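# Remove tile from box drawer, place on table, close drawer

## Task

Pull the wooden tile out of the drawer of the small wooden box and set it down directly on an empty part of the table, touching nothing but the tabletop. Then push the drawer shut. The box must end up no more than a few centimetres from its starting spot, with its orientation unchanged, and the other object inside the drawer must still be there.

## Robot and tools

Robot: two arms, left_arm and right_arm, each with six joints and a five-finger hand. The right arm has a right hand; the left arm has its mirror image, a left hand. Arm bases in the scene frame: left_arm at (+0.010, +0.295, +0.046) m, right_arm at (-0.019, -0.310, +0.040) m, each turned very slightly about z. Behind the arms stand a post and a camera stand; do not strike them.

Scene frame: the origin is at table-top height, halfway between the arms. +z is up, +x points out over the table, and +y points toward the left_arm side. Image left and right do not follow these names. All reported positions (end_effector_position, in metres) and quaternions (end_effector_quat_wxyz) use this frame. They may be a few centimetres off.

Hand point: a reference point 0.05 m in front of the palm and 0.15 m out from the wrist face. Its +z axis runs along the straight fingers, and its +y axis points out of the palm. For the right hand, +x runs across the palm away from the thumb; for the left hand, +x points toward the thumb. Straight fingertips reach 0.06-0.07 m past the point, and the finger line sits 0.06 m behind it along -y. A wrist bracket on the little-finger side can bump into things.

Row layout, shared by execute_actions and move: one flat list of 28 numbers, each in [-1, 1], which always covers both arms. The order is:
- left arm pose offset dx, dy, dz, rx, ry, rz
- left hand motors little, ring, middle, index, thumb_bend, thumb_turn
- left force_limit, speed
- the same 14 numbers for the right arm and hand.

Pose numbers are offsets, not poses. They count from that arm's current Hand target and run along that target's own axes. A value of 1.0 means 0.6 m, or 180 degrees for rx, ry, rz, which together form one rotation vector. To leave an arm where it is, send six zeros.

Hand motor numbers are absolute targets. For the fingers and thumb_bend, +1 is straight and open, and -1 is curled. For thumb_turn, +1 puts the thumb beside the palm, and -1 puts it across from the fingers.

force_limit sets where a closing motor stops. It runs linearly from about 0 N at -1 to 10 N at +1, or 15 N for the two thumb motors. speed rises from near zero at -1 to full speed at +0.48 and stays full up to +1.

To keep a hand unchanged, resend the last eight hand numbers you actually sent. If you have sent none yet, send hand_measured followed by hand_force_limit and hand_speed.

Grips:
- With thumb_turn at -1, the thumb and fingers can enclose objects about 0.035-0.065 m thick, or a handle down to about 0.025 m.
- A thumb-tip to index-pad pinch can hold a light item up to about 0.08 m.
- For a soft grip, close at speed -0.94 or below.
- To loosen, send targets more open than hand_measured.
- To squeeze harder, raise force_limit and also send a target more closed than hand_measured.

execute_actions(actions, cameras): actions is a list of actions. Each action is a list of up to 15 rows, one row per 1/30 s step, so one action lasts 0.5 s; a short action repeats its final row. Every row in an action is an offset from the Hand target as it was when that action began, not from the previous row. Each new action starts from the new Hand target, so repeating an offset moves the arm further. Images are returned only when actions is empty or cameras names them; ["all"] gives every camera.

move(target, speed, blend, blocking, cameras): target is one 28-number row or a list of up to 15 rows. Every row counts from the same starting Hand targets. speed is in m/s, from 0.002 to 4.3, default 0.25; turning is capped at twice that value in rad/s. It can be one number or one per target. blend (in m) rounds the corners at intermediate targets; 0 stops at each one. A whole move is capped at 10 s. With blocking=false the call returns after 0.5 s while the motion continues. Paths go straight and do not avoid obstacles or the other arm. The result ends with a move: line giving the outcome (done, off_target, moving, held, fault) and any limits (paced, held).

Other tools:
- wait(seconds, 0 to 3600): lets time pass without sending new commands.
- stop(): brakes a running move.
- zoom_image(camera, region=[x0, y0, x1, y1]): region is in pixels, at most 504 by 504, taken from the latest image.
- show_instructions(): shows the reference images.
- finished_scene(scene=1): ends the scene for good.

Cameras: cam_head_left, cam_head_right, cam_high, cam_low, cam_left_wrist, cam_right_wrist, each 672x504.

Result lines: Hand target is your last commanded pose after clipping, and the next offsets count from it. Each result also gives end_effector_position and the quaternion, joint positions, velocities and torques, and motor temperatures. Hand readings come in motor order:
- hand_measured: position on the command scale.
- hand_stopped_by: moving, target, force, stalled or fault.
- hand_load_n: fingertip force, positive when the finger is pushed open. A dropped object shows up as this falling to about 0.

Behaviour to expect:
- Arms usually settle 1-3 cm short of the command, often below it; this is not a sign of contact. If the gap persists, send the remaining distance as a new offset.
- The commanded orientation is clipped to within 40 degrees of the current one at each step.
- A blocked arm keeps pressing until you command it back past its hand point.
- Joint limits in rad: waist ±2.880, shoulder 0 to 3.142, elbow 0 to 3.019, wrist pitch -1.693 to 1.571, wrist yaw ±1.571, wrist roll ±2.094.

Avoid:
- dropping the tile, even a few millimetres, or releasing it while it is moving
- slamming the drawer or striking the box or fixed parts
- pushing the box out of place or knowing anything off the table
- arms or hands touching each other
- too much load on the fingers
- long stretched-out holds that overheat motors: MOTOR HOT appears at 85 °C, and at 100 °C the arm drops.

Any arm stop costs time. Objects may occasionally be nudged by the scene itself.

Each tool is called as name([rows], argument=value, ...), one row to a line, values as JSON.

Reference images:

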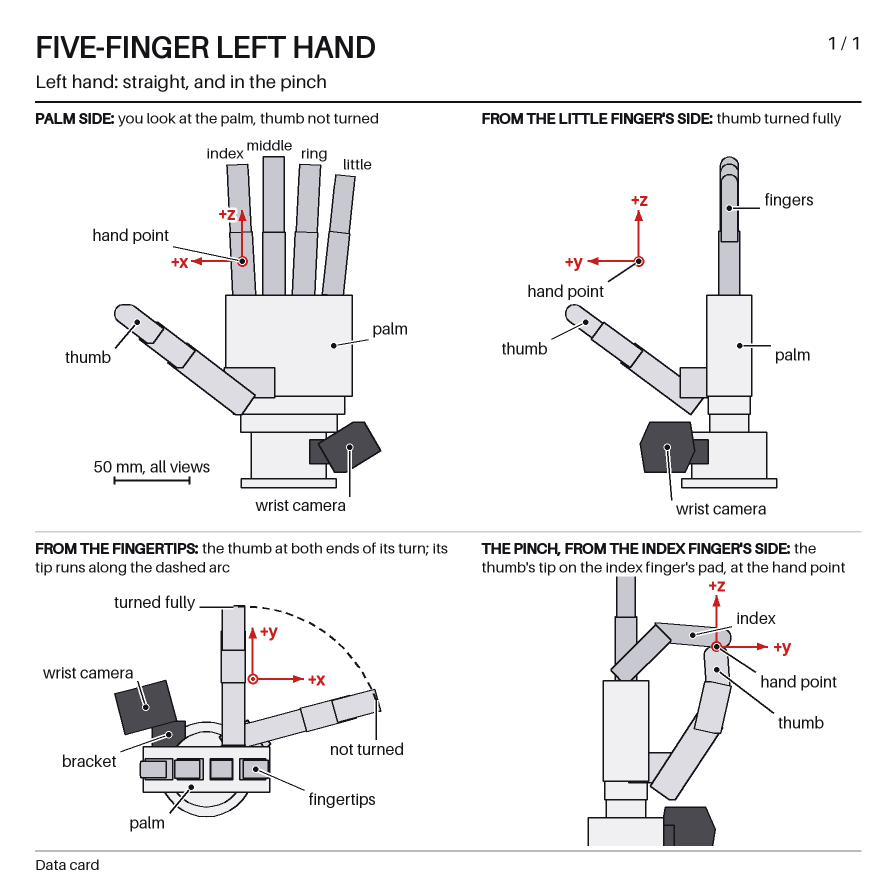

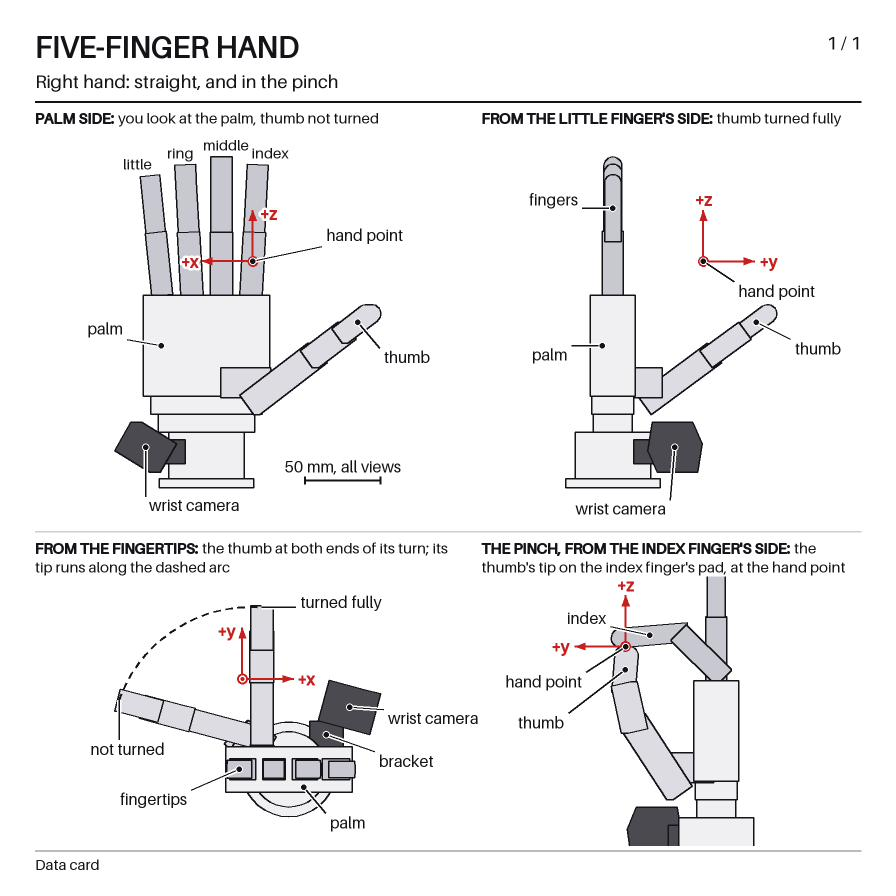

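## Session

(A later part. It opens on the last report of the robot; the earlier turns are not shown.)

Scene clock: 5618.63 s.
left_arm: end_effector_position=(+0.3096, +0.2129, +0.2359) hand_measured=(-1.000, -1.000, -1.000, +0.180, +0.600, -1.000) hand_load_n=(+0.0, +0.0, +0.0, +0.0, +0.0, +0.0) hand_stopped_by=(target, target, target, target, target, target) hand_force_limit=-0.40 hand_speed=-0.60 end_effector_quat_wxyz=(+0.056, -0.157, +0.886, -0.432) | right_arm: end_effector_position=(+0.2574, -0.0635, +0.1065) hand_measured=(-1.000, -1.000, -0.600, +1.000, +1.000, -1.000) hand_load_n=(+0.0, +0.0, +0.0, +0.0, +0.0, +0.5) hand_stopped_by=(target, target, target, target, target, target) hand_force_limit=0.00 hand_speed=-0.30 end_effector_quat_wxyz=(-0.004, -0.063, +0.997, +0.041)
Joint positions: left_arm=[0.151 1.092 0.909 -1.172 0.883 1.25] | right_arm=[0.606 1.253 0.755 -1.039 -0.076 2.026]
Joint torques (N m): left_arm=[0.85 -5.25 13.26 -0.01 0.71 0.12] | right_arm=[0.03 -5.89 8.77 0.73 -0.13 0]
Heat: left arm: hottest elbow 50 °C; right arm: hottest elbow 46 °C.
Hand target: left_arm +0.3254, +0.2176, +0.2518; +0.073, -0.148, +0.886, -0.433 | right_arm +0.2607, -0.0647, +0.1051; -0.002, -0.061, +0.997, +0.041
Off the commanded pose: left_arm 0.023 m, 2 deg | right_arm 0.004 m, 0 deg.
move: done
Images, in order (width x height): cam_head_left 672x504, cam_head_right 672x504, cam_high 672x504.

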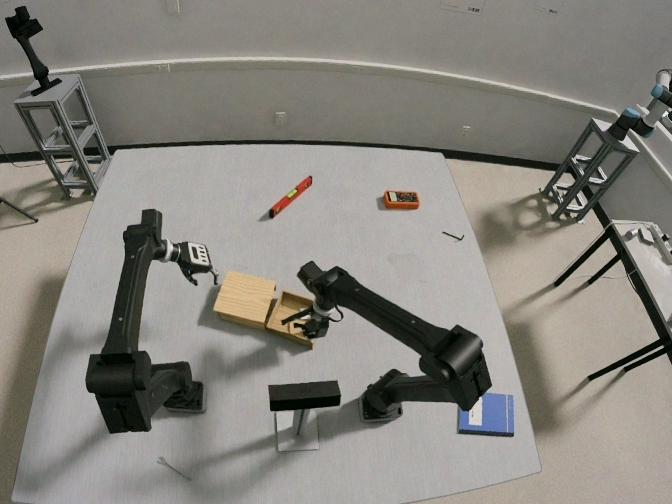

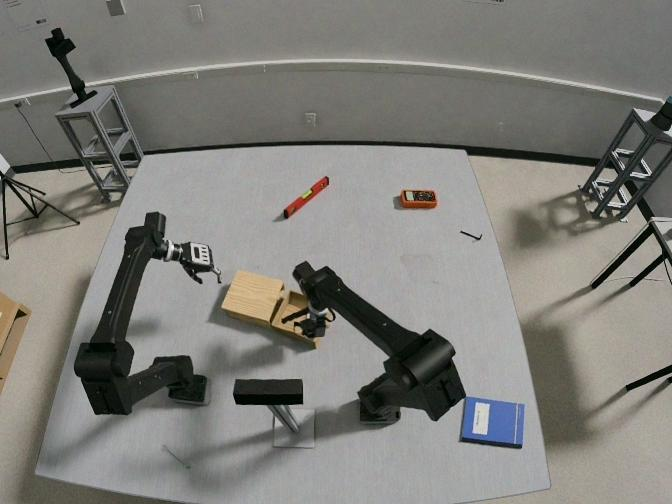

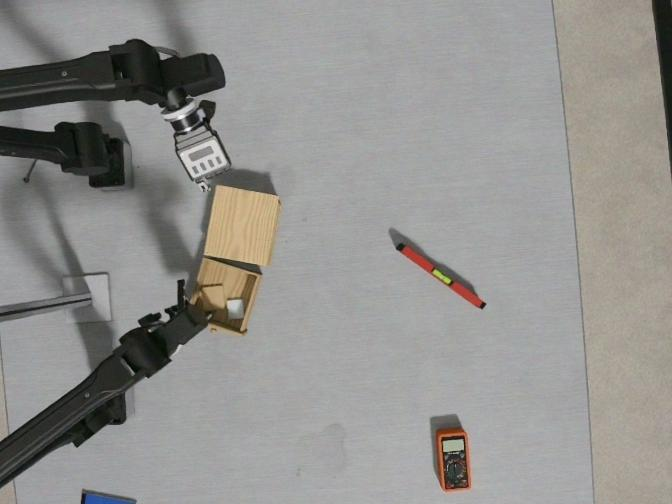

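move(target=[0,0,0,0,0,0,-1,-1,-1,0.18,0.6,-1,-0.4,-0.6,-0.0083,-0.0045,0.043,0,0,0,-1,-1,-0.6,1,1,-1,0.0,-0.3], speed=0.08, cameras=["cam_high"])

zoom_image(camera="cam_high", region=[180, 250, 280, 350])

Scene clock: 5628.83 s.
left_arm: end_effector_position=(+0.3096, +0.2129, +0.2359) hand_measured=(-1.000, -1.000, -1.000, +0.180, +0.600, -1.000) hand_load_n=(+0.0, +0.0, +0.0, +0.0, +0.0, +0.0) hand_stopped_by=(target, target, target, target, target, target) hand_force_limit=-0.40 hand_speed=-0.60 end_effector_quat_wxyz=(+0.056, -0.157, +0.886, -0.432) | right_arm: end_effector_position=(+0.2614, -0.0611, +0.0806) hand_measured=(-1.000, -1.000, -0.600, +1.000, +1.000, -1.000) hand_load_n=(+0.0, +0.0, +0.0, +0.0, +0.0, +0.0) hand_stopped_by=(target, target, target, target, target, target) hand_force_limit=0.00 hand_speed=-0.30 end_effector_quat_wxyz=(-0.005, -0.062, +0.997, +0.041)
Joint positions: left_arm=[0.151 1.092 0.909 -1.172 0.883 1.25] | right_arm=[0.606 1.311 0.726 -0.954 -0.076 2.026]
Joint torques (N m): left_arm=[0.73 -5.25 13.23 -0.03 0.71 0.12] | right_arm=[-0.67 -6.42 8.24 0.73 -0.13 -0.08]
Heat: left arm: hottest elbow 51 °C; right arm: hottest elbow 46 °C.
Hand target: left_arm +0.3254, +0.2176, +0.2518; +0.073, -0.148, +0.886, -0.433 | right_arm +0.2657, -0.0646, +0.0791; -0.002, -0.061, +0.997, +0.041
Off the commanded pose: left_arm 0.023 m, 2 deg | right_arm 0.006 m, 0 deg.
move: done

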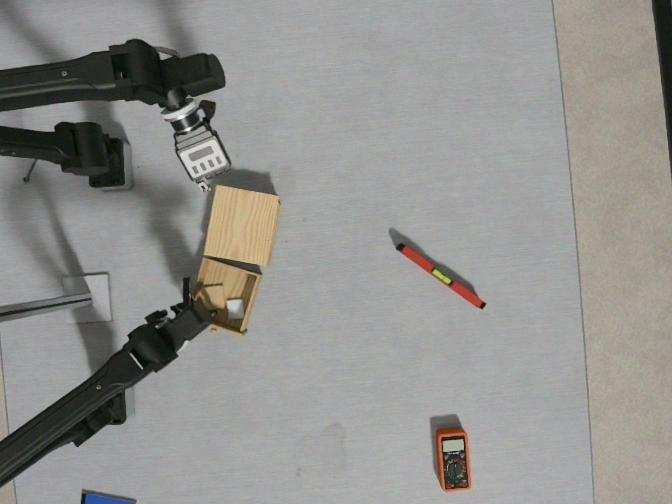

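Scaled by 5.040 from the camera's image (finer frame: 960x720).

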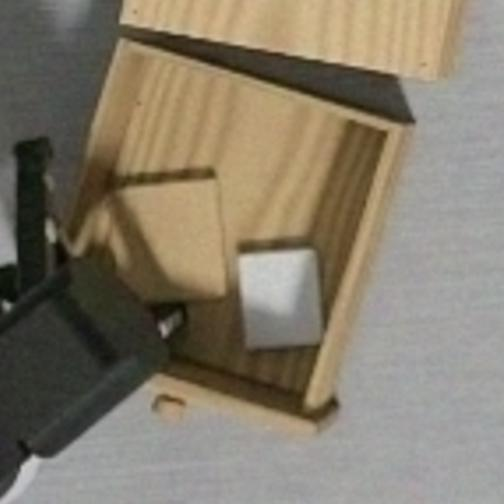

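move(target=[0,0,0,0,0,0,-1,-1,-1,0.18,0.6,-1,-0.4,-0.6,-0.0094,0.0502,-0.0092,0,0,0,-1,-1,-0.6,1,1,-1,0.0,-0.3], speed=0.04, cameras=["cam_high"])

zoom_image(camera="cam_high", region=[180, 250, 280, 350])

Scene clock: 5641.10 s.
left_arm: end_effector_position=(+0.3096, +0.2129, +0.2359) hand_measured=(-1.000, -1.000, -1.000, +0.180, +0.600, -1.000) hand_load_n=(+0.0, +0.0, +0.0, +0.0, +0.0, +0.0) hand_stopped_by=(target, target, target, target, target, target) hand_force_limit=-0.40 hand_speed=-0.60 end_effector_quat_wxyz=(+0.056, -0.157, +0.886, -0.432) | right_arm: end_effector_position=(+0.2583, -0.0490, +0.0780) hand_measured=(-1.000, -1.000, -0.600, +1.000, +1.000, -1.000) hand_load_n=(+0.0, +0.0, +0.0, +0.0, +0.0, +0.0) hand_stopped_by=(target, target, target, target, target, target) hand_force_limit=0.00 hand_speed=-0.30 end_effector_quat_wxyz=(-0.009, -0.059, +0.998, +0.036)
Joint positions: left_arm=[0.151 1.092 0.909 -1.172 0.883 1.25] | right_arm=[0.647 1.333 0.742 -0.957 -0.071 2.074]
Joint torques (N m): left_arm=[1.08 -5.25 13.23 -0.03 0.72 0.13] | right_arm=[1.79 -5.89 11.82 0.14 -0.22 0.16]
Heat: left arm: hottest elbow 51 °C; right arm: hottest elbow 45 °C.
Hand target: left_arm +0.3254, +0.2176, +0.2518; +0.073, -0.148, +0.886, -0.433 | right_arm +0.2676, -0.0347, +0.0870; -0.002, -0.061, +0.997, +0.041
Off the commanded pose: left_arm 0.023 m, 2 deg | right_arm 0.019 m, 1 deg.
move: off_target (right_arm)

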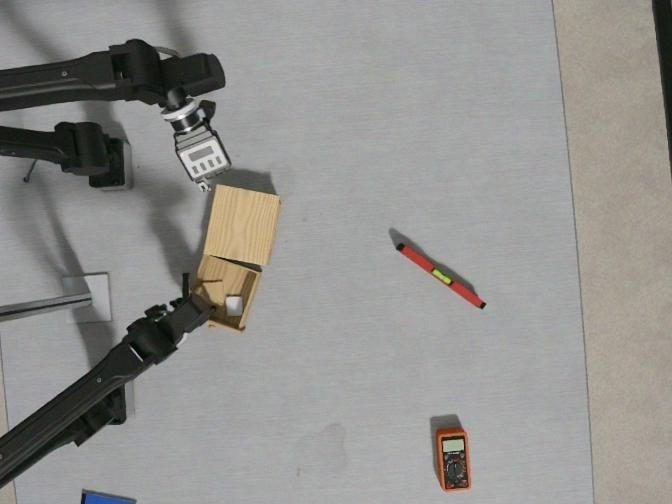

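Scaled by 5.040 from the camera's image (finer frame: 960x720).

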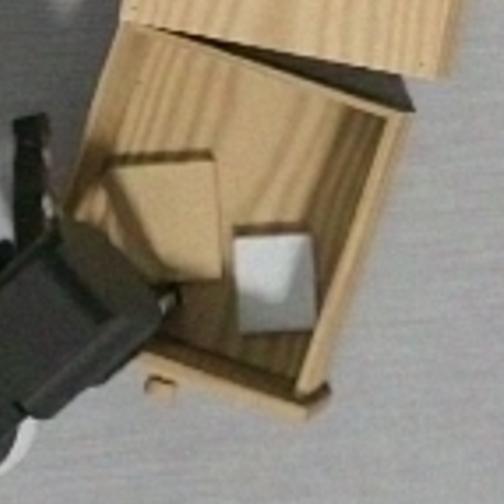

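move(target=[0,0,0,0,0,0,-1,-1,-1,0.18,0.6,-1,-0.4,-0.6,-0.0112,0.0248,-0.0313,0,0,0,-1,-1,-0.6,1,1,-1,0.0,-0.3], speed=0.04, cameras=["cam_high"])

zoom_image(camera="cam_high", region=[180, 250, 280, 350])

Scene clock: 5666.30 s.
left_arm: end_effector_position=(+0.3096, +0.2129, +0.2359) hand_measured=(-1.000, -1.000, -1.000, +0.180, +0.600, -1.000) hand_load_n=(+0.5, +0.0, +0.5, +0.0, +0.0, +0.0) hand_stopped_by=(target, target, target, target, target, target) hand_force_limit=-0.40 hand_speed=-0.60 end_effector_quat_wxyz=(+0.056, -0.157, +0.886, -0.432) | right_arm: end_effector_position=(+0.2624, -0.0354, +0.0949) hand_measured=(-1.000, -1.000, -0.600, +1.000, +1.000, -1.000) hand_load_n=(+0.0, +0.0, +0.0, -0.5, -0.5, +0.0) hand_stopped_by=(target, target, target, target, target, target) hand_force_limit=0.00 hand_speed=-0.30 end_effector_quat_wxyz=(-0.012, -0.060, +0.998, +0.035)
Joint positions: left_arm=[0.151 1.092 0.909 -1.172 0.883 1.25] | right_arm=[0.672 1.338 0.8 -1.014 -0.071 2.097]
Joint torques (N m): left_arm=[0.85 -5.3 13.26 -0.03 0.71 0.12] | right_arm=[1.67 -6.65 12.36 0.01 -0.19 0.22]
Heat: left arm: hottest elbow 51 °C; right arm: hottest elbow 46 °C.
Hand target: left_arm +0.3254, +0.2176, +0.2518; +0.073, -0.148, +0.886, -0.433 | right_arm +0.2726, -0.0207, +0.1070; -0.002, -0.061, +0.997, +0.041
Off the commanded pose: left_arm 0.023 m, 2 deg | right_arm 0.022 m, 1 deg.
move: off_target (right_arm)

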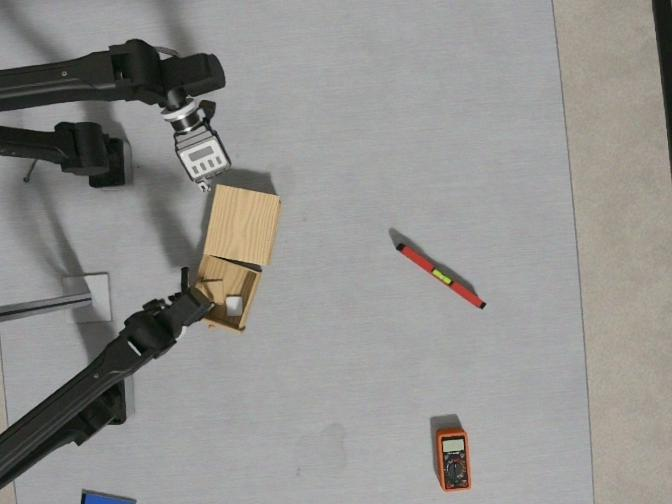

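Scaled by 5.040 from the camera's image (finer frame: 960x720).

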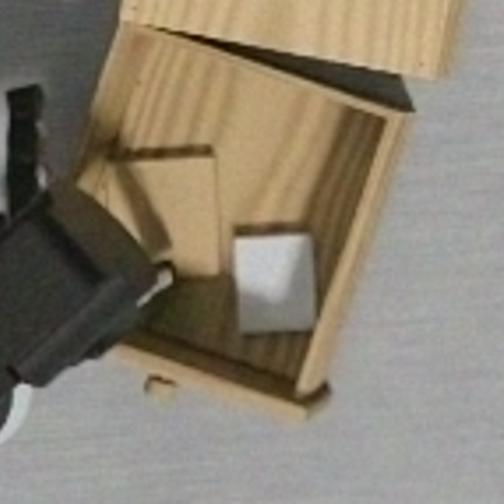

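move(target=[0,0,0,0,0,0,-1,-1,-1,0.18,0.6,-1,-0.4,-0.6,0.0215,-0.0588,0.0102,0,0,0,-1,-1,-0.6,1,1,-1,0.0,-0.3], speed=0.06, cameras=["cam_high"])

zoom_image(camera="cam_high", region=[180, 250, 280, 350])

Scene clock: 5697.93 s.
left_arm: end_effector_position=(+0.3096, +0.2129, +0.2359) hand_measured=(-1.000, -1.000, -1.000, +0.180, +0.600, -1.000) hand_load_n=(+0.0, +0.0, +0.0, +0.0, +0.0, +0.0) hand_stopped_by=(target, target, target, target, target, target) hand_force_limit=-0.40 hand_speed=-0.60 end_effector_quat_wxyz=(+0.056, -0.157, +0.886, -0.432) | right_arm: end_effector_position=(+0.2601, -0.0542, +0.0940) hand_measured=(-1.000, -1.000, -0.600, +1.000, +1.000, -1.000) hand_load_n=(+0.0, +0.5, +0.0, +0.0, +0.0, +0.0) hand_stopped_by=(target, target, target, target, target, target) hand_force_limit=0.00 hand_speed=-0.30 end_effector_quat_wxyz=(-0.010, -0.061, +0.997, +0.035)
Joint positions: left_arm=[0.151 1.092 0.909 -1.172 0.883 1.25] | right_arm=[0.63 1.303 0.764 -1.012 -0.071 2.052]
Joint torques (N m): left_arm=[0.91 -5.25 13.29 -0.02 0.72 0.11] | right_arm=[-0.56 -7.88 8.31 0.7 -0.25 -0.06]
Heat: left arm: hottest elbow 51 °C; right arm: hottest elbow 47 °C.
Hand target: left_arm +0.3254, +0.2176, +0.2518; +0.073, -0.148, +0.886, -0.433 | right_arm +0.2642, -0.0567, +0.0980; -0.002, -0.061, +0.997, +0.041
Off the commanded pose: left_arm 0.023 m, 2 deg | right_arm 0.006 m, 1 deg.
move: done

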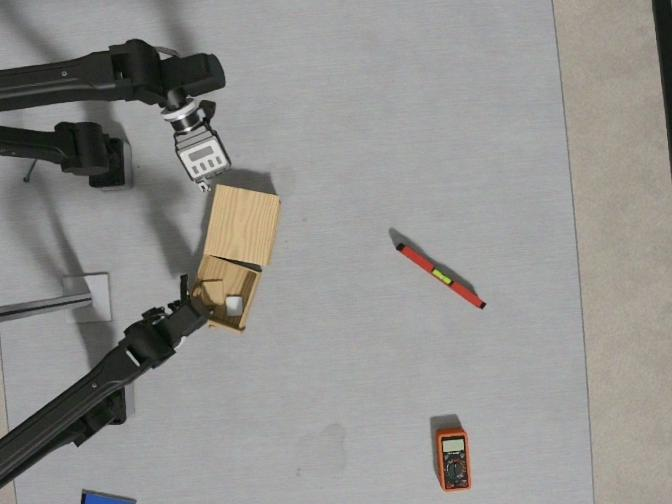

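Scaled by 5.040 from the camera's image (finer frame: 960x720).

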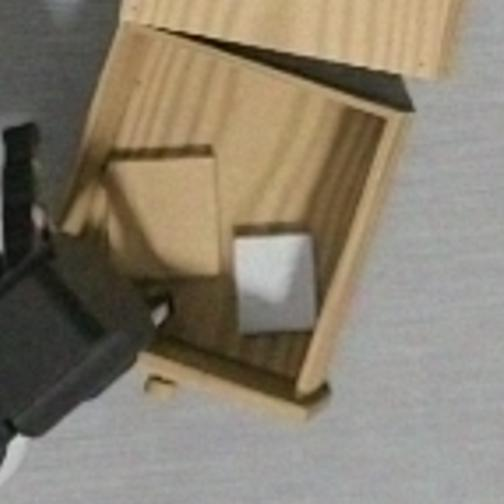

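move(target=[0,0,0,0,0,0,-1,-1,-1,0.18,0.6,-1,-0.4,-0.6,0.0,-0.0021,0.0257,0,0,0,-1,-1,-0.6,1,1,-1,0.0,-0.3], speed=0.06)

Scene clock: 5706.30 s.
left_arm: end_effector_position=(+0.3096, +0.2129, +0.2359) hand_measured=(-1.000, -1.000, -1.000, +0.180, +0.600, -1.000) hand_load_n=(+0.0, +0.0, +0.0, +0.0, +0.0, +0.0) hand_stopped_by=(target, target, target, target, target, target) hand_force_limit=-0.40 hand_speed=-0.60 end_effector_quat_wxyz=(+0.056, -0.157, +0.886, -0.432) | right_arm: end_effector_position=(+0.2615, -0.0531, +0.0865) hand_measured=(-1.000, -1.000, -0.600, +1.000, +1.000, -1.000) hand_load_n=(+0.0, +0.0, +0.0, +0.0, +0.0, +0.0) hand_stopped_by=(target, target, target, target, target, target) hand_force_limit=0.00 hand_speed=-0.30 end_effector_quat_wxyz=(+0.000, -0.062, +0.997, +0.041)
Joint positions: left_arm=[0.151 1.092 0.909 -1.172 0.883 1.25] | right_arm=[0.63 1.307 0.74 -0.962 -0.071 2.052]
Joint torques (N m): left_arm=[0.97 -5.42 13.27 -0.01 0.71 0.13] | right_arm=[-0.62 -6.07 8.2 0.7 -0.26 -0.09]
Heat: left arm: hottest elbow 51 °C; right arm: hottest elbow 47 °C.
Hand target: left_arm +0.3254, +0.2176, +0.2518; +0.073, -0.148, +0.886, -0.433 | right_arm +0.2641, -0.0567, +0.0825; -0.002, -0.061, +0.997, +0.041
Off the commanded pose: left_arm 0.023 m, 2 deg | right_arm 0.006 m, 0 deg.
move: done

move(target=[0,0,0,0,0,0,-1,-1,-1,0.18,0.6,-1,-0.4,-0.6,-0.0115,-0.001,-0.005,0,0,0,-1,-1,-0.6,1,1,-1,0.0,-0.3], speed=0.06)

Scene clock: 5716.17 s.
left_arm: end_effector_position=(+0.3096, +0.2129, +0.2359) hand_measured=(-1.000, -1.000, -1.000, +0.180, +0.600, -1.000) hand_load_n=(+0.5, +0.0, +0.0, +0.0, +0.0, +0.0) hand_stopped_by=(target, target, target, target, target, target) hand_force_limit=-0.40 hand_speed=-0.60 end_effector_quat_wxyz=(+0.056, -0.157, +0.886, -0.432) | right_arm: end_effector_position=(+0.2628, -0.0565, +0.0825) hand_measured=(-1.000, -1.000, -0.600, +1.000, +1.000, -1.000) hand_load_n=(+0.0, +0.0, +0.0, +0.0, +0.0, +0.0) hand_stopped_by=(target, target, target, target, target, target) hand_force_limit=0.00 hand_speed=-0.30 end_effector_quat_wxyz=(-0.005, -0.062, +0.997, +0.038)
Joint positions: left_arm=[0.151 1.092 0.909 -1.172 0.883 1.25] | right_arm=[0.618 1.319 0.74 -0.962 -0.071 2.04]
Joint torques (N m): left_arm=[0.91 -5.25 13.26 -0.02 0.71 0.12] | right_arm=[-0.62 -6.24 9.76 0.36 -0.25 -0.11]
Heat: left arm: hottest elbow 51 °C; right arm: hottest elbow 45 °C.
Hand target: left_arm +0.3254, +0.2176, +0.2518; +0.073, -0.148, +0.886, -0.433 | right_arm +0.2710, -0.0566, +0.0854; -0.002, -0.061, +0.997, +0.041
Off the commanded pose: left_arm 0.023 m, 2 deg | right_arm 0.009 m, 0 deg.
move: done

move(target=[0,0,0,0,0,0,-1,-1,-1,0.18,0.6,-1,-0.4,-0.6,-0.0069,0.0565,-0.0013,0,0,0,-1,-1,-0.6,1,1,-1,0.0,-0.3], speed=0.04, cameras=["cam_high"])

zoom_image(camera="cam_high", region=[180, 250, 280, 350])

Scene clock: 5725.33 s.
left_arm: end_effector_position=(+0.3096, +0.2129, +0.2359) hand_measured=(-1.000, -1.000, -1.000, +0.180, +0.600, -1.000) hand_load_n=(+0.0, +0.5, +0.0, +0.0, +0.0, +0.0) hand_stopped_by=(target, target, target, target, target, target) hand_force_limit=-0.40 hand_speed=-0.60 end_effector_quat_wxyz=(+0.056, -0.157, +0.886, -0.432) | right_arm: end_effector_position=(+0.2604, -0.0385, +0.0781) hand_measured=(-1.000, -1.000, -0.600, +1.000, +1.000, -1.000) hand_load_n=(+0.0, +0.5, +0.0, +0.0, +0.0, +0.0) hand_stopped_by=(target, target, target, target, target, target) hand_force_limit=0.00 hand_speed=-0.30 end_effector_quat_wxyz=(-0.012, -0.059, +0.998, +0.034)
Joint positions: left_arm=[0.151 1.092 0.909 -1.172 0.883 1.25] | right_arm=[0.669 1.358 0.767 -0.962 -0.07 2.096]
Joint torques (N m): left_arm=[1.03 -5.36 13.23 -0.02 0.72 0.12] | right_arm=[1.73 -6.48 12.08 0.2 -0.22 0.16]
Heat: left arm: hottest elbow 51 °C; right arm: hottest elbow 45 °C.
Hand target: left_arm +0.3254, +0.2176, +0.2518; +0.073, -0.148, +0.886, -0.433 | right_arm +0.2711, -0.0227, +0.0890; -0.002, -0.061, +0.997, +0.041
Off the commanded pose: left_arm 0.023 m, 2 deg | right_arm 0.022 m, 1 deg.
move: off_target (right_arm)

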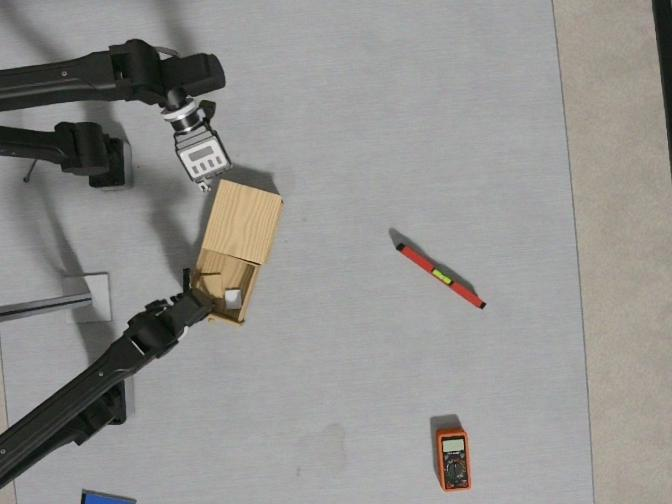

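Scaled by 5.040 from the camera's image (finer frame: 960x720).

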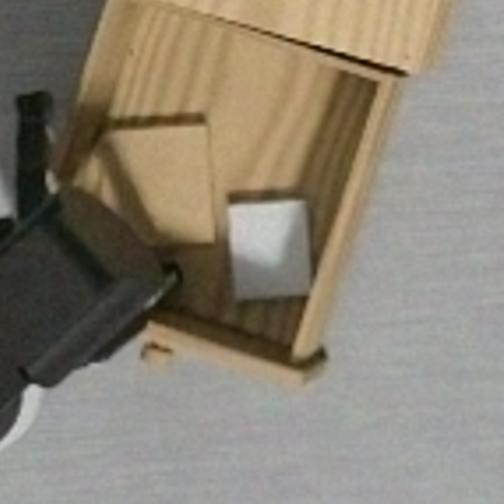

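move(target=[0,0,0,0,0,0,-1,-1,-1,0.18,0.6,-1,-0.4,-0.6,0.0,0.001,-0.0116,0,0,0,-1,-1,-0.6,1,1,-1,0.0,-0.3], speed=0.06)

Scene clock: 5748.70 s.
left_arm: end_effector_position=(+0.3096, +0.2129, +0.2359) hand_measured=(-1.000, -1.000, -1.000, +0.180, +0.600, -1.000) hand_load_n=(+0.0, +0.0, +0.0, +0.0, +0.0, +0.0) hand_stopped_by=(target, target, target, target, target, target) hand_force_limit=-0.40 hand_speed=-0.60 end_effector_quat_wxyz=(+0.056, -0.157, +0.886, -0.432) | right_arm: end_effector_position=(+0.2602, -0.0384, +0.0808) hand_measured=(-1.000, -1.000, -0.600, +1.000, +1.000, -1.000) hand_load_n=(+0.0, +0.0, +0.0, +0.0, +0.0, +0.0) hand_stopped_by=(target, target, target, target, target, target) hand_force_limit=0.00 hand_speed=-0.30 end_effector_quat_wxyz=(-0.016, -0.059, +0.998, +0.032)
Joint positions: left_arm=[0.151 1.092 0.909 -1.172 0.883 1.25] | right_arm=[0.67 1.358 0.777 -0.981 -0.07 2.096]
Joint torques (N m): left_arm=[0.91 -5.36 13.24 0.01 0.7 0.12] | right_arm=[1.73 -7.41 12.15 -0.02 -0.22 0.16]
Heat: left arm: hottest elbow 51 °C; right arm: hottest elbow 46 °C.
Hand target: left_arm +0.3254, +0.2176, +0.2518; +0.073, -0.148, +0.886, -0.433 | right_arm +0.2710, -0.0226, +0.0960; -0.002, -0.061, +0.997, +0.041
Off the commanded pose: left_arm 0.023 m, 2 deg | right_arm 0.024 m, 2 deg.
move: off_target (right_arm)

move(target=[0,0,0,0,0,0,-1,-1,-1,0.18,0.6,-1,-0.4,-0.6,-0.0096,0.0375,0.0015,0,0,0,-1,-1,-0.6,1,1,-1,0.0,-0.3], speed=0.04, cameras=["cam_high"])

zoom_image(camera="cam_high", region=[180, 230, 280, 330])

Scene clock: 5760.10 s.
left_arm: end_effector_position=(+0.3096, +0.2129, +0.2359) hand_measured=(-1.000, -1.000, -1.000, +0.180, +0.600, -1.000) hand_load_n=(+0.0, +0.0, +0.0, +0.0, +0.0, +0.0) hand_stopped_by=(target, target, target, target, target, target) hand_force_limit=-0.40 hand_speed=-0.60 end_effector_quat_wxyz=(+0.056, -0.157, +0.886, -0.432) | right_arm: end_effector_position=(+0.2645, -0.0157, +0.0852) hand_measured=(-1.000, -1.000, -0.600, +1.000, +1.000, -1.000) hand_load_n=(+0.0, +0.0, +0.0, +0.0, +0.0, +0.0) hand_stopped_by=(target, target, target, target, target, target) hand_force_limit=0.00 hand_speed=-0.30 end_effector_quat_wxyz=(-0.015, -0.074, +0.996, +0.039)
Joint positions: left_arm=[0.151 1.092 0.909 -1.172 0.883 1.25] | right_arm=[0.704 1.395 0.823 -0.981 -0.081 2.101]
Joint torques (N m): left_arm=[0.97 -5.25 13.24 -0.02 0.71 0.12] | right_arm=[1.67 -7.36 12.33 0.08 -0.26 0.17]
Heat: left arm: hottest elbow 51 °C; right arm: hottest elbow 47 °C.
Hand target: left_arm +0.3254, +0.2176, +0.2518; +0.073, -0.148, +0.886, -0.433 | right_arm +0.2741, +0.0005, +0.0971; -0.002, -0.061, +0.997, +0.041
Off the commanded pose: left_arm 0.023 m, 2 deg | right_arm 0.022 m, 2 deg.
joint sent to its limit (right arm) — joint 6 (wrist roll), upper limit. The joint targets still meet the commanded pose.
move: off_target (right_arm)

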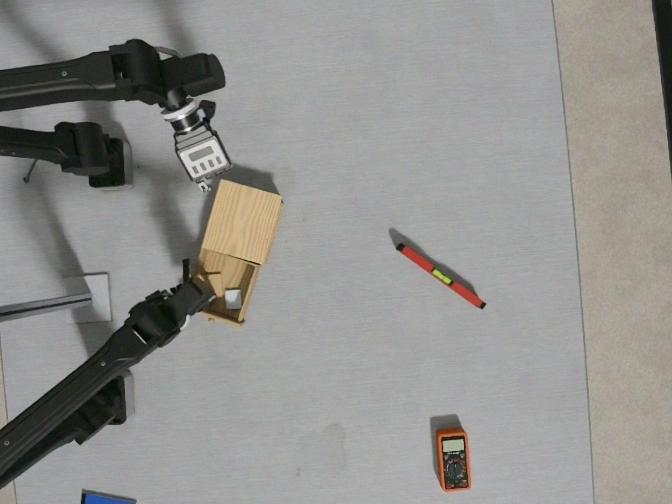

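Scaled by 5.040 from the camera's image (finer frame: 960x720).

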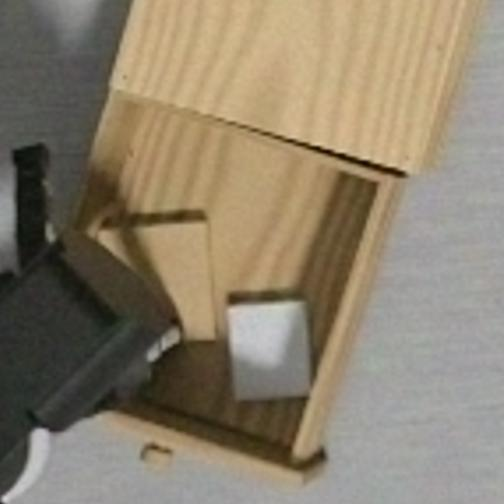

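move([
  [0,0,0,0,0,0,-1,-1,-1,0.18,0.6,-1,-0.4,-0.6,0.0,0.0018,-0.02,0,0,0,-1,-1,-0.6,1,1,-1,0.0,-0.3],
  [0,0,0,0,0,0,-1,-1,-1,0.18,0.6,-1,-0.4,-0.6,-0.0035,0.0315,-0.0155,0,0,0,-1,-1,-0.6,1,1,-1,0.0,-0.3],
], speed=0.06, cameras=["cam_high"])

zoom_image(camera="cam_high", region=[180, 230, 280, 330])

Scene clock: 5812.93 s.
left_arm: end_effector_position=(+0.3096, +0.2129, +0.2359) hand_measured=(-1.000, -1.000, -1.000, +0.180, +0.600, -1.000) hand_load_n=(+0.0, +0.5, -0.5, +0.0, +0.0, +0.0) hand_stopped_by=(target, target, target, target, target, target) hand_force_limit=-0.40 hand_speed=-0.60 end_effector_quat_wxyz=(+0.056, -0.157, +0.886, -0.432) | right_arm: end_effector_position=(+0.2641, +0.0022, +0.0956) hand_measured=(-1.000, -1.000, -0.600, +1.000, +1.000, -1.000) hand_load_n=(+0.0, +0.0, +0.0, -0.5, +0.0, +0.0) hand_stopped_by=(target, target, target, target, target, target) hand_force_limit=0.00 hand_speed=-0.30 end_effector_quat_wxyz=(-0.021, -0.088, +0.995, +0.042)
Joint positions: left_arm=[0.151 1.092 0.909 -1.172 0.883 1.25] | right_arm=[0.733 1.415 0.874 -1.016 -0.093 2.101]
Joint torques (N m): left_arm=[0.73 -5.3 13.2 0.03 0.71 0.13] | right_arm=[1.49 -7.94 12.3 0.24 -0.25 0.17]
Heat: left arm: hottest elbow 51 °C; right arm: hottest elbow 46 °C.
Hand target: left_arm +0.3254, +0.2176, +0.2518; +0.073, -0.148, +0.886, -0.433 | right_arm +0.2739, +0.0185, +0.1079; -0.002, -0.061, +0.997, +0.041
Off the commanded pose: left_arm 0.023 m, 2 deg | right_arm 0.023 m, 4 deg.
joint sent to its limit (right arm) — joint 6 (wrist roll), upper limit. The joint targets are off in orientation, not in position.
move: off_target (right_arm)

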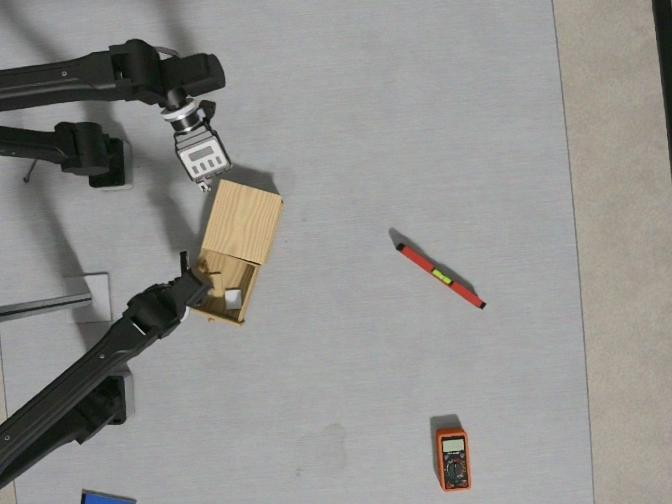

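Scaled by 5.040 from the camera's image (finer frame: 960x720).

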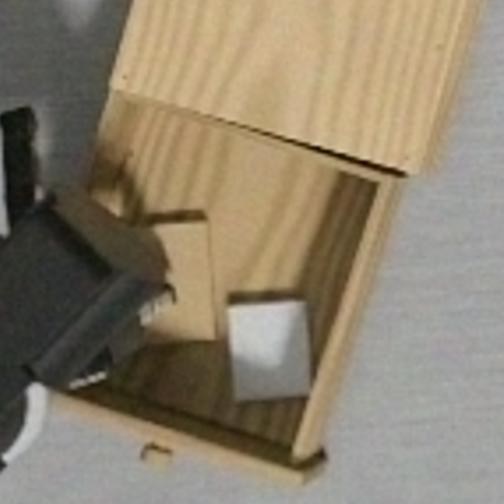

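move(target=[0,0,0,0,0,0,-1,-1,-1,0.18,0.6,-1,-0.4,-0.6,-0.009,0.031,0.0193,0,0,0,-1,-1,-0.6,1,1,-1,0.0,-0.3], speed=0.04, cameras=["cam_high"])

zoom_image(camera="cam_high", region=[180, 230, 280, 330])

Scene clock: 5830.50 s.
left_arm: end_effector_position=(+0.3096, +0.2129, +0.2359) hand_measured=(-1.000, -1.000, -1.000, +0.180, +0.600, -1.000) hand_load_n=(+0.5, +0.0, +0.0, +0.0, +0.0, +0.0) hand_stopped_by=(target, target, target, target, target, target) hand_force_limit=-0.40 hand_speed=-0.60 end_effector_quat_wxyz=(+0.056, -0.157, +0.886, -0.432) | right_arm: end_effector_position=(+0.2654, +0.0185, +0.0851) hand_measured=(-1.000, -1.000, -0.600, +1.000, +1.000, -1.000) hand_load_n=(+0.0, +0.0, +0.0, +0.0, +0.0, +0.0) hand_stopped_by=(target, target, target, target, target, target) hand_force_limit=0.00 hand_speed=-0.30 end_effector_quat_wxyz=(-0.029, -0.099, +0.994, +0.042)
Joint positions: left_arm=[0.151 1.092 0.909 -1.172 0.883 1.25] | right_arm=[0.755 1.472 0.902 -1 -0.102 2.101]
Joint torques (N m): left_arm=[0.85 -5.36 13.24 -0.01 0.72 0.13] | right_arm=[1.61 -8.64 12.26 0.65 -0.28 0.17]
Heat: left arm: hottest elbow 51 °C; right arm: hottest elbow 46 °C.
Hand target: left_arm +0.3254, +0.2176, +0.2518; +0.073, -0.148, +0.886, -0.433 | right_arm +0.2769, +0.0385, +0.0978; -0.002, -0.061, +0.997, +0.041
Off the commanded pose: left_arm 0.023 m, 2 deg | right_arm 0.026 m, 5 deg.
joint sent to its limit (right arm) — joint 6 (wrist roll), upper limit. The joint targets are off in orientation, not in position.
move: off_target (right_arm)

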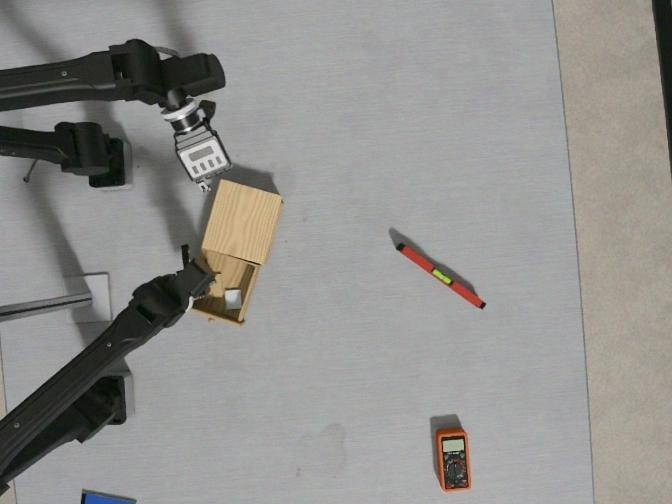

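Scaled by 5.040 from the camera's image (finer frame: 960x720).

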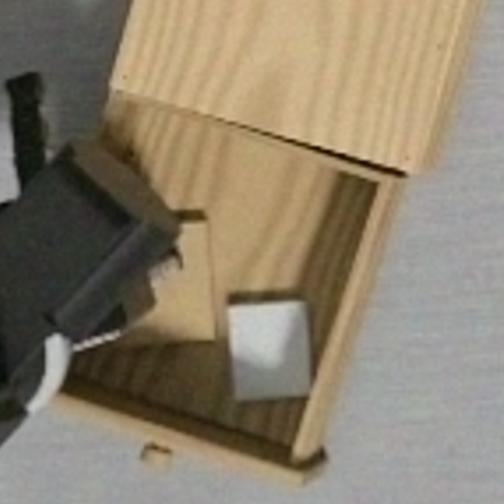

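move(target=[0,0,0,0,0,0,-1,-1,-1,0.18,0.6,-1,-0.4,-0.6,-0.0062,0.022,0.0102,0,0,0,-1,-1,-0.6,1,1,-1,0.0,-0.3], speed=0.04, cameras=["cam_high"])

zoom_image(camera="cam_high", region=[180, 230, 280, 330])

Scene clock: 5841.37 s.
left_arm: end_effector_position=(+0.3096, +0.2129, +0.2359) hand_measured=(-1.000, -1.000, -1.000, +0.180, +0.600, -1.000) hand_load_n=(+0.0, +0.0, +0.0, +0.0, +0.0, +0.0) hand_stopped_by=(target, target, target, target, target, target) hand_force_limit=-0.40 hand_speed=-0.60 end_effector_quat_wxyz=(+0.056, -0.157, +0.886, -0.432) | right_arm: end_effector_position=(+0.2699, +0.0332, +0.0841) hand_measured=(-1.000, -1.000, -0.600, +1.000, +1.000, -1.000) hand_load_n=(+0.0, +0.5, +0.0, +0.0, -0.5, +0.0) hand_stopped_by=(target, target, target, target, target, target) hand_force_limit=0.00 hand_speed=-0.30 end_effector_quat_wxyz=(-0.028, -0.107, +0.993, +0.046)
Joint positions: left_arm=[0.151 1.092 0.909 -1.172 0.883 1.25] | right_arm=[0.771 1.504 0.933 -0.989 -0.107 2.101]
Joint torques (N m): left_arm=[0.79 -5.25 13.27 0.01 0.72 0.14] | right_arm=[1.79 -8.76 11.96 0.73 -0.3 0.16]
Heat: left arm: hottest elbow 51 °C; right arm: hottest elbow 46 °C.
Hand target: left_arm +0.3254, +0.2176, +0.2518; +0.073, -0.148, +0.886, -0.433 | right_arm +0.2788, +0.0526, +0.0927; -0.002, -0.061, +0.997, +0.041
Off the commanded pose: left_arm 0.023 m, 2 deg | right_arm 0.023 m, 6 deg.
joint sent to its limit (right arm) — joint 6 (wrist roll), upper limit. The joint targets are off in orientation, not in position.
move: off_target (right_arm)

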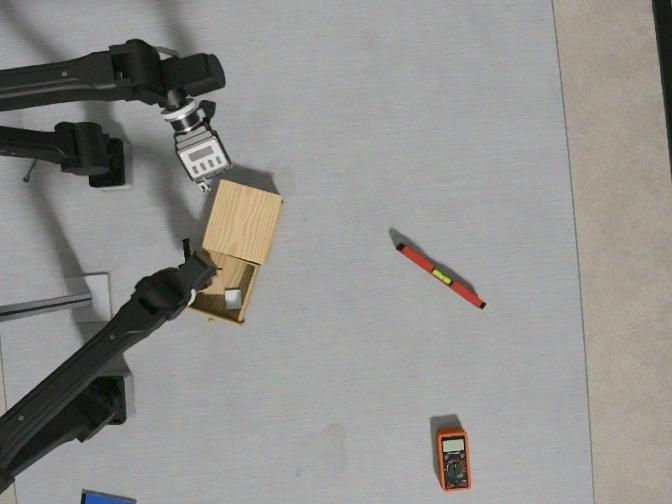

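Scaled by 5.040 from the camera's image (finer frame: 960x720).

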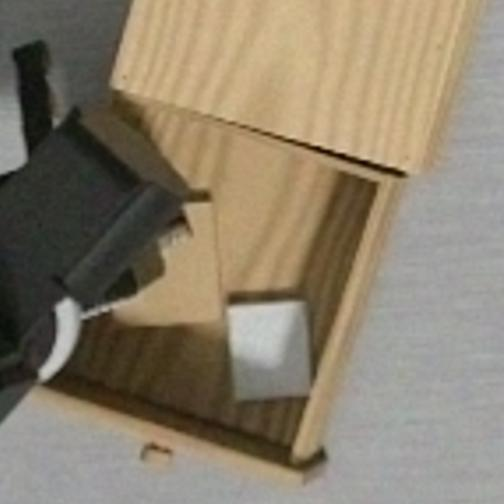

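move([
  [0,0,0,0,0,0,-1,-1,-1,0.18,0.6,-1,-0.4,-0.6,0,0.0055,-0.0664,0,0,0,-1,-1,-0.6,1,1,-1,0.0,-0.3],
  [0,0,0,0,0,0,-1,-1,-1,0.18,0.6,-1,-0.4,-0.6,0.033,-0.1559,-0.0546,0,0,0,-1,-1,-0.6,1,1,-1,0.0,-0.3],
], speed=0.12, cameras=["cam_high"])

zoom_image(camera="cam_high", region=[180, 230, 280, 330])

Scene clock: 5870.30 s.
left_arm: end_effector_position=(+0.3096, +0.2129, +0.2359) hand_measured=(-1.000, -1.000, -1.000, +0.180, +0.600, -1.000) hand_load_n=(+0.0, +0.0, +0.0, +0.0, +0.0, +0.0) hand_stopped_by=(target, target, target, target, target, target) hand_force_limit=-0.40 hand_speed=-0.60 end_effector_quat_wxyz=(+0.056, -0.157, +0.886, -0.432) | right_arm: end_effector_position=(+0.2670, -0.0424, +0.1144) hand_measured=(-1.000, -1.000, -0.600, +1.000, +1.000, -1.000) hand_load_n=(+0.0, +0.5, +0.5, +0.0, +0.0, +0.0) hand_stopped_by=(target, target, target, target, target, target) hand_force_limit=0.00 hand_speed=-0.30 end_effector_quat_wxyz=(-0.010, -0.060, +0.997, +0.037)
Joint positions: left_arm=[0.151 1.092 0.909 -1.172 0.883 1.25] | right_arm=[0.646 1.304 0.826 -1.07 -0.073 2.071]
Joint torques (N m): left_arm=[0.91 -5.42 13.23 -0.05 0.7 0.12] | right_arm=[-0.44 -8.12 8.64 0.72 -0.17 -0.09]
Motor temperatures (°C): left_arm=[26 27 52 27 27 29] | right_arm=[29 29 47 24 26 29]
Heat: left arm: hottest elbow 52 °C; right arm: hottest elbow 47 °C.
Hand target: left_arm +0.3254, +0.2176, +0.2518; +0.073, -0.148, +0.886, -0.433 | right_arm +0.2710, -0.0449, +0.1178; -0.002, -0.061, +0.997, +0.041
Off the commanded pose: left_arm 0.023 m, 2 deg | right_arm 0.006 m, 1 deg.
move: done

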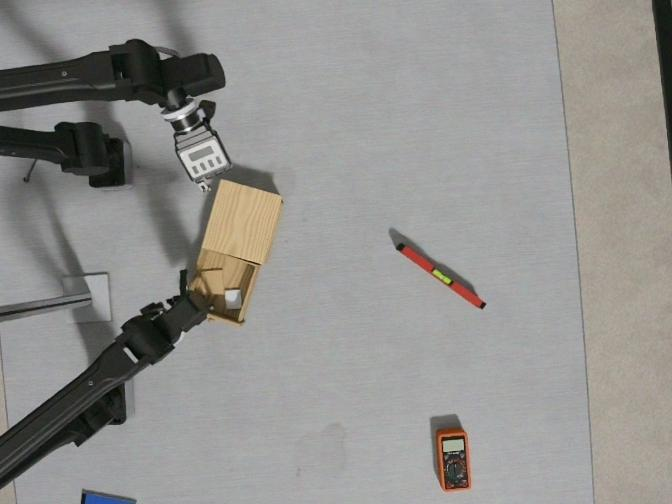

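Scaled by 5.040 from the camera's image (finer frame: 960x720).

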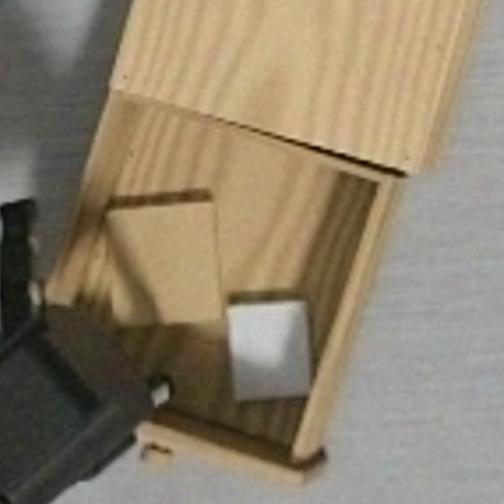

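move([
  [0,0,0,0,0,0,-1,-1,-1,0.18,0.6,-1,-0.4,-0.6,0,-0.0051,0.0614,0,0,0,-1,-1,-0.6,1,1,-1,0.0,-0.3],
  [0,0,0,0,0,0,-1,-1,-1,0.18,0.6,-1,-0.4,-0.6,0.021,-0.0525,0.0541,0,0,0,-1,-1,-0.6,1,1,-1,0.0,-0.3],
], speed=0.06, cameras=["cam_high"])

zoom_image(camera="cam_high", region=[180, 230, 280, 330])

Scene clock: 5892.10 s.
left_arm: end_effector_position=(+0.3096, +0.2129, +0.2359) hand_measured=(-1.000, -1.000, -1.000, +0.180, +0.600, -1.000) hand_load_n=(+0.0, +0.0, +0.0, +0.0, +0.0, +0.0) hand_stopped_by=(target, target, target, target, target, target) hand_force_limit=-0.40 hand_speed=-0.60 end_effector_quat_wxyz=(+0.056, -0.157, +0.886, -0.432) | right_arm: end_effector_position=(+0.2617, -0.0698, +0.0806) hand_measured=(-1.000, -1.000, -0.600, +1.000, +1.000, -1.000) hand_load_n=(+0.0, +0.0, +0.0, +0.0, +0.0, +0.0) hand_stopped_by=(target, target, target, target, target, target) hand_force_limit=0.00 hand_speed=-0.30 end_effector_quat_wxyz=(-0.003, -0.062, +0.997, +0.040)
Joint positions: left_arm=[0.151 1.092 0.909 -1.172 0.883 1.25] | right_arm=[0.584 1.296 0.713 -0.954 -0.073 2.006]
Joint torques (N m): left_arm=[0.97 -5.3 13.29 -0.02 0.7 0.12] | right_arm=[-0.62 -7.53 8.05 0.06 -0.24 -0.07]
Heat: left arm: hottest elbow 52 °C; right arm: hottest elbow 46 °C.
Hand target: left_arm +0.3254, +0.2176, +0.2518; +0.073, -0.148, +0.886, -0.433 | right_arm +0.2621, -0.0751, +0.0829; -0.002, -0.061, +0.997, +0.041
Off the commanded pose: left_arm 0.023 m, 2 deg | right_arm 0.006 m, 0 deg.
move: done

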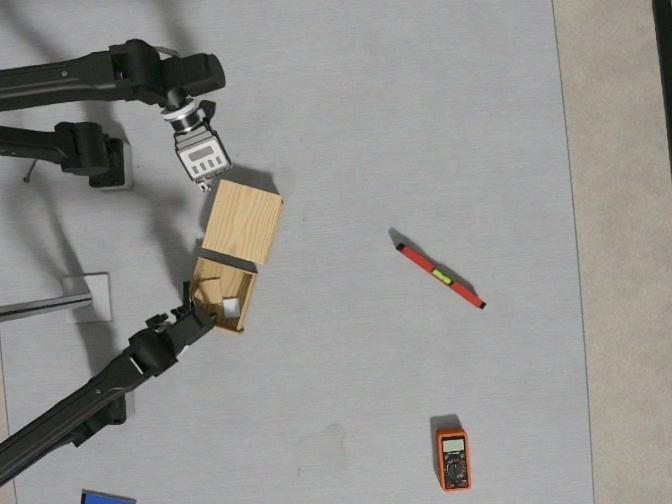

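Scaled by 5.040 from the camera's image (finer frame: 960x720).

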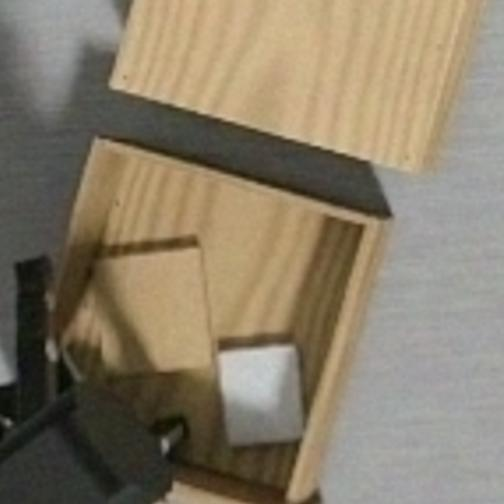

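move([
  [0,0,0,0,0,0,-1,-1,-1,0.18,0.6,-1,-0.4,-0.6,0,0.0096,-0.1161,0,0,0,-1,-1,-0.6,1,1,-1,0.0,-0.3],
  [0,0,0,0,0,0,-1,-1,-1,0.18,0.6,-1,-0.4,-0.6,0.0012,-0.4087,-0.1506,0,0,0,-1,-1,-0.6,1,1,-1,0.0,-0.3],
], speed=0.15, cameras=["cam_high"])

zoom_image(camera="cam_high", region=[180, 240, 280, 340])

Scene clock: 5914.13 s.
left_arm: end_effector_position=(+0.3096, +0.2129, +0.2359) hand_measured=(-1.000, -1.000, -1.000, +0.180, +0.600, -1.000) hand_load_n=(+0.0, +0.0, +0.0, +0.0, -0.5, +0.0) hand_stopped_by=(target, target, target, target, target, target) hand_force_limit=-0.40 hand_speed=-0.60 end_effector_quat_wxyz=(+0.056, -0.157, +0.886, -0.432) | right_arm: end_effector_position=(+0.2772, -0.3175, +0.1389) hand_measured=(-1.000, -1.000, -0.600, +1.000, +1.000, -1.000) hand_load_n=(+0.0, +0.0, +0.0, +0.0, +0.0, +0.0) hand_stopped_by=(target, target, target, target, target, target) hand_force_limit=0.00 hand_speed=-0.30 end_effector_quat_wxyz=(-0.017, -0.059, +0.997, +0.045)
Joint positions: left_arm=[0.151 1.092 0.909 -1.172 0.883 1.25] | right_arm=[-0.275 1.195 0.801 -1.241 -0.072 1.149]
Joint torques (N m): left_arm=[0.85 -5.25 13.23 0.06 0.72 0.12] | right_arm=[-0.26 -4.95 13.01 -0.14 -0.26 -0.09]
Heat: left arm: hottest elbow 52 °C; right arm: hottest elbow 45 °C.
Hand target: left_arm +0.3254, +0.2176, +0.2518; +0.073, -0.148, +0.886, -0.433 | right_arm +0.2921, -0.3250, +0.1528; -0.002, -0.061, +0.997, +0.041
Off the commanded pose: left_arm 0.023 m, 2 deg | right_arm 0.022 m, 2 deg.
move: off_target (right_arm)

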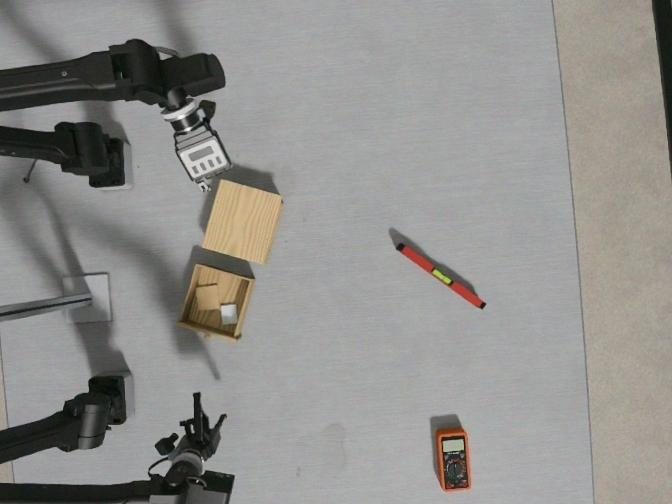

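Scaled by 5.040 from the camera's image (finer frame: 960x720).

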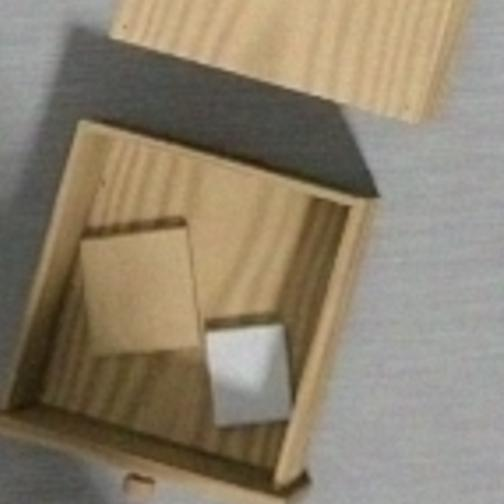

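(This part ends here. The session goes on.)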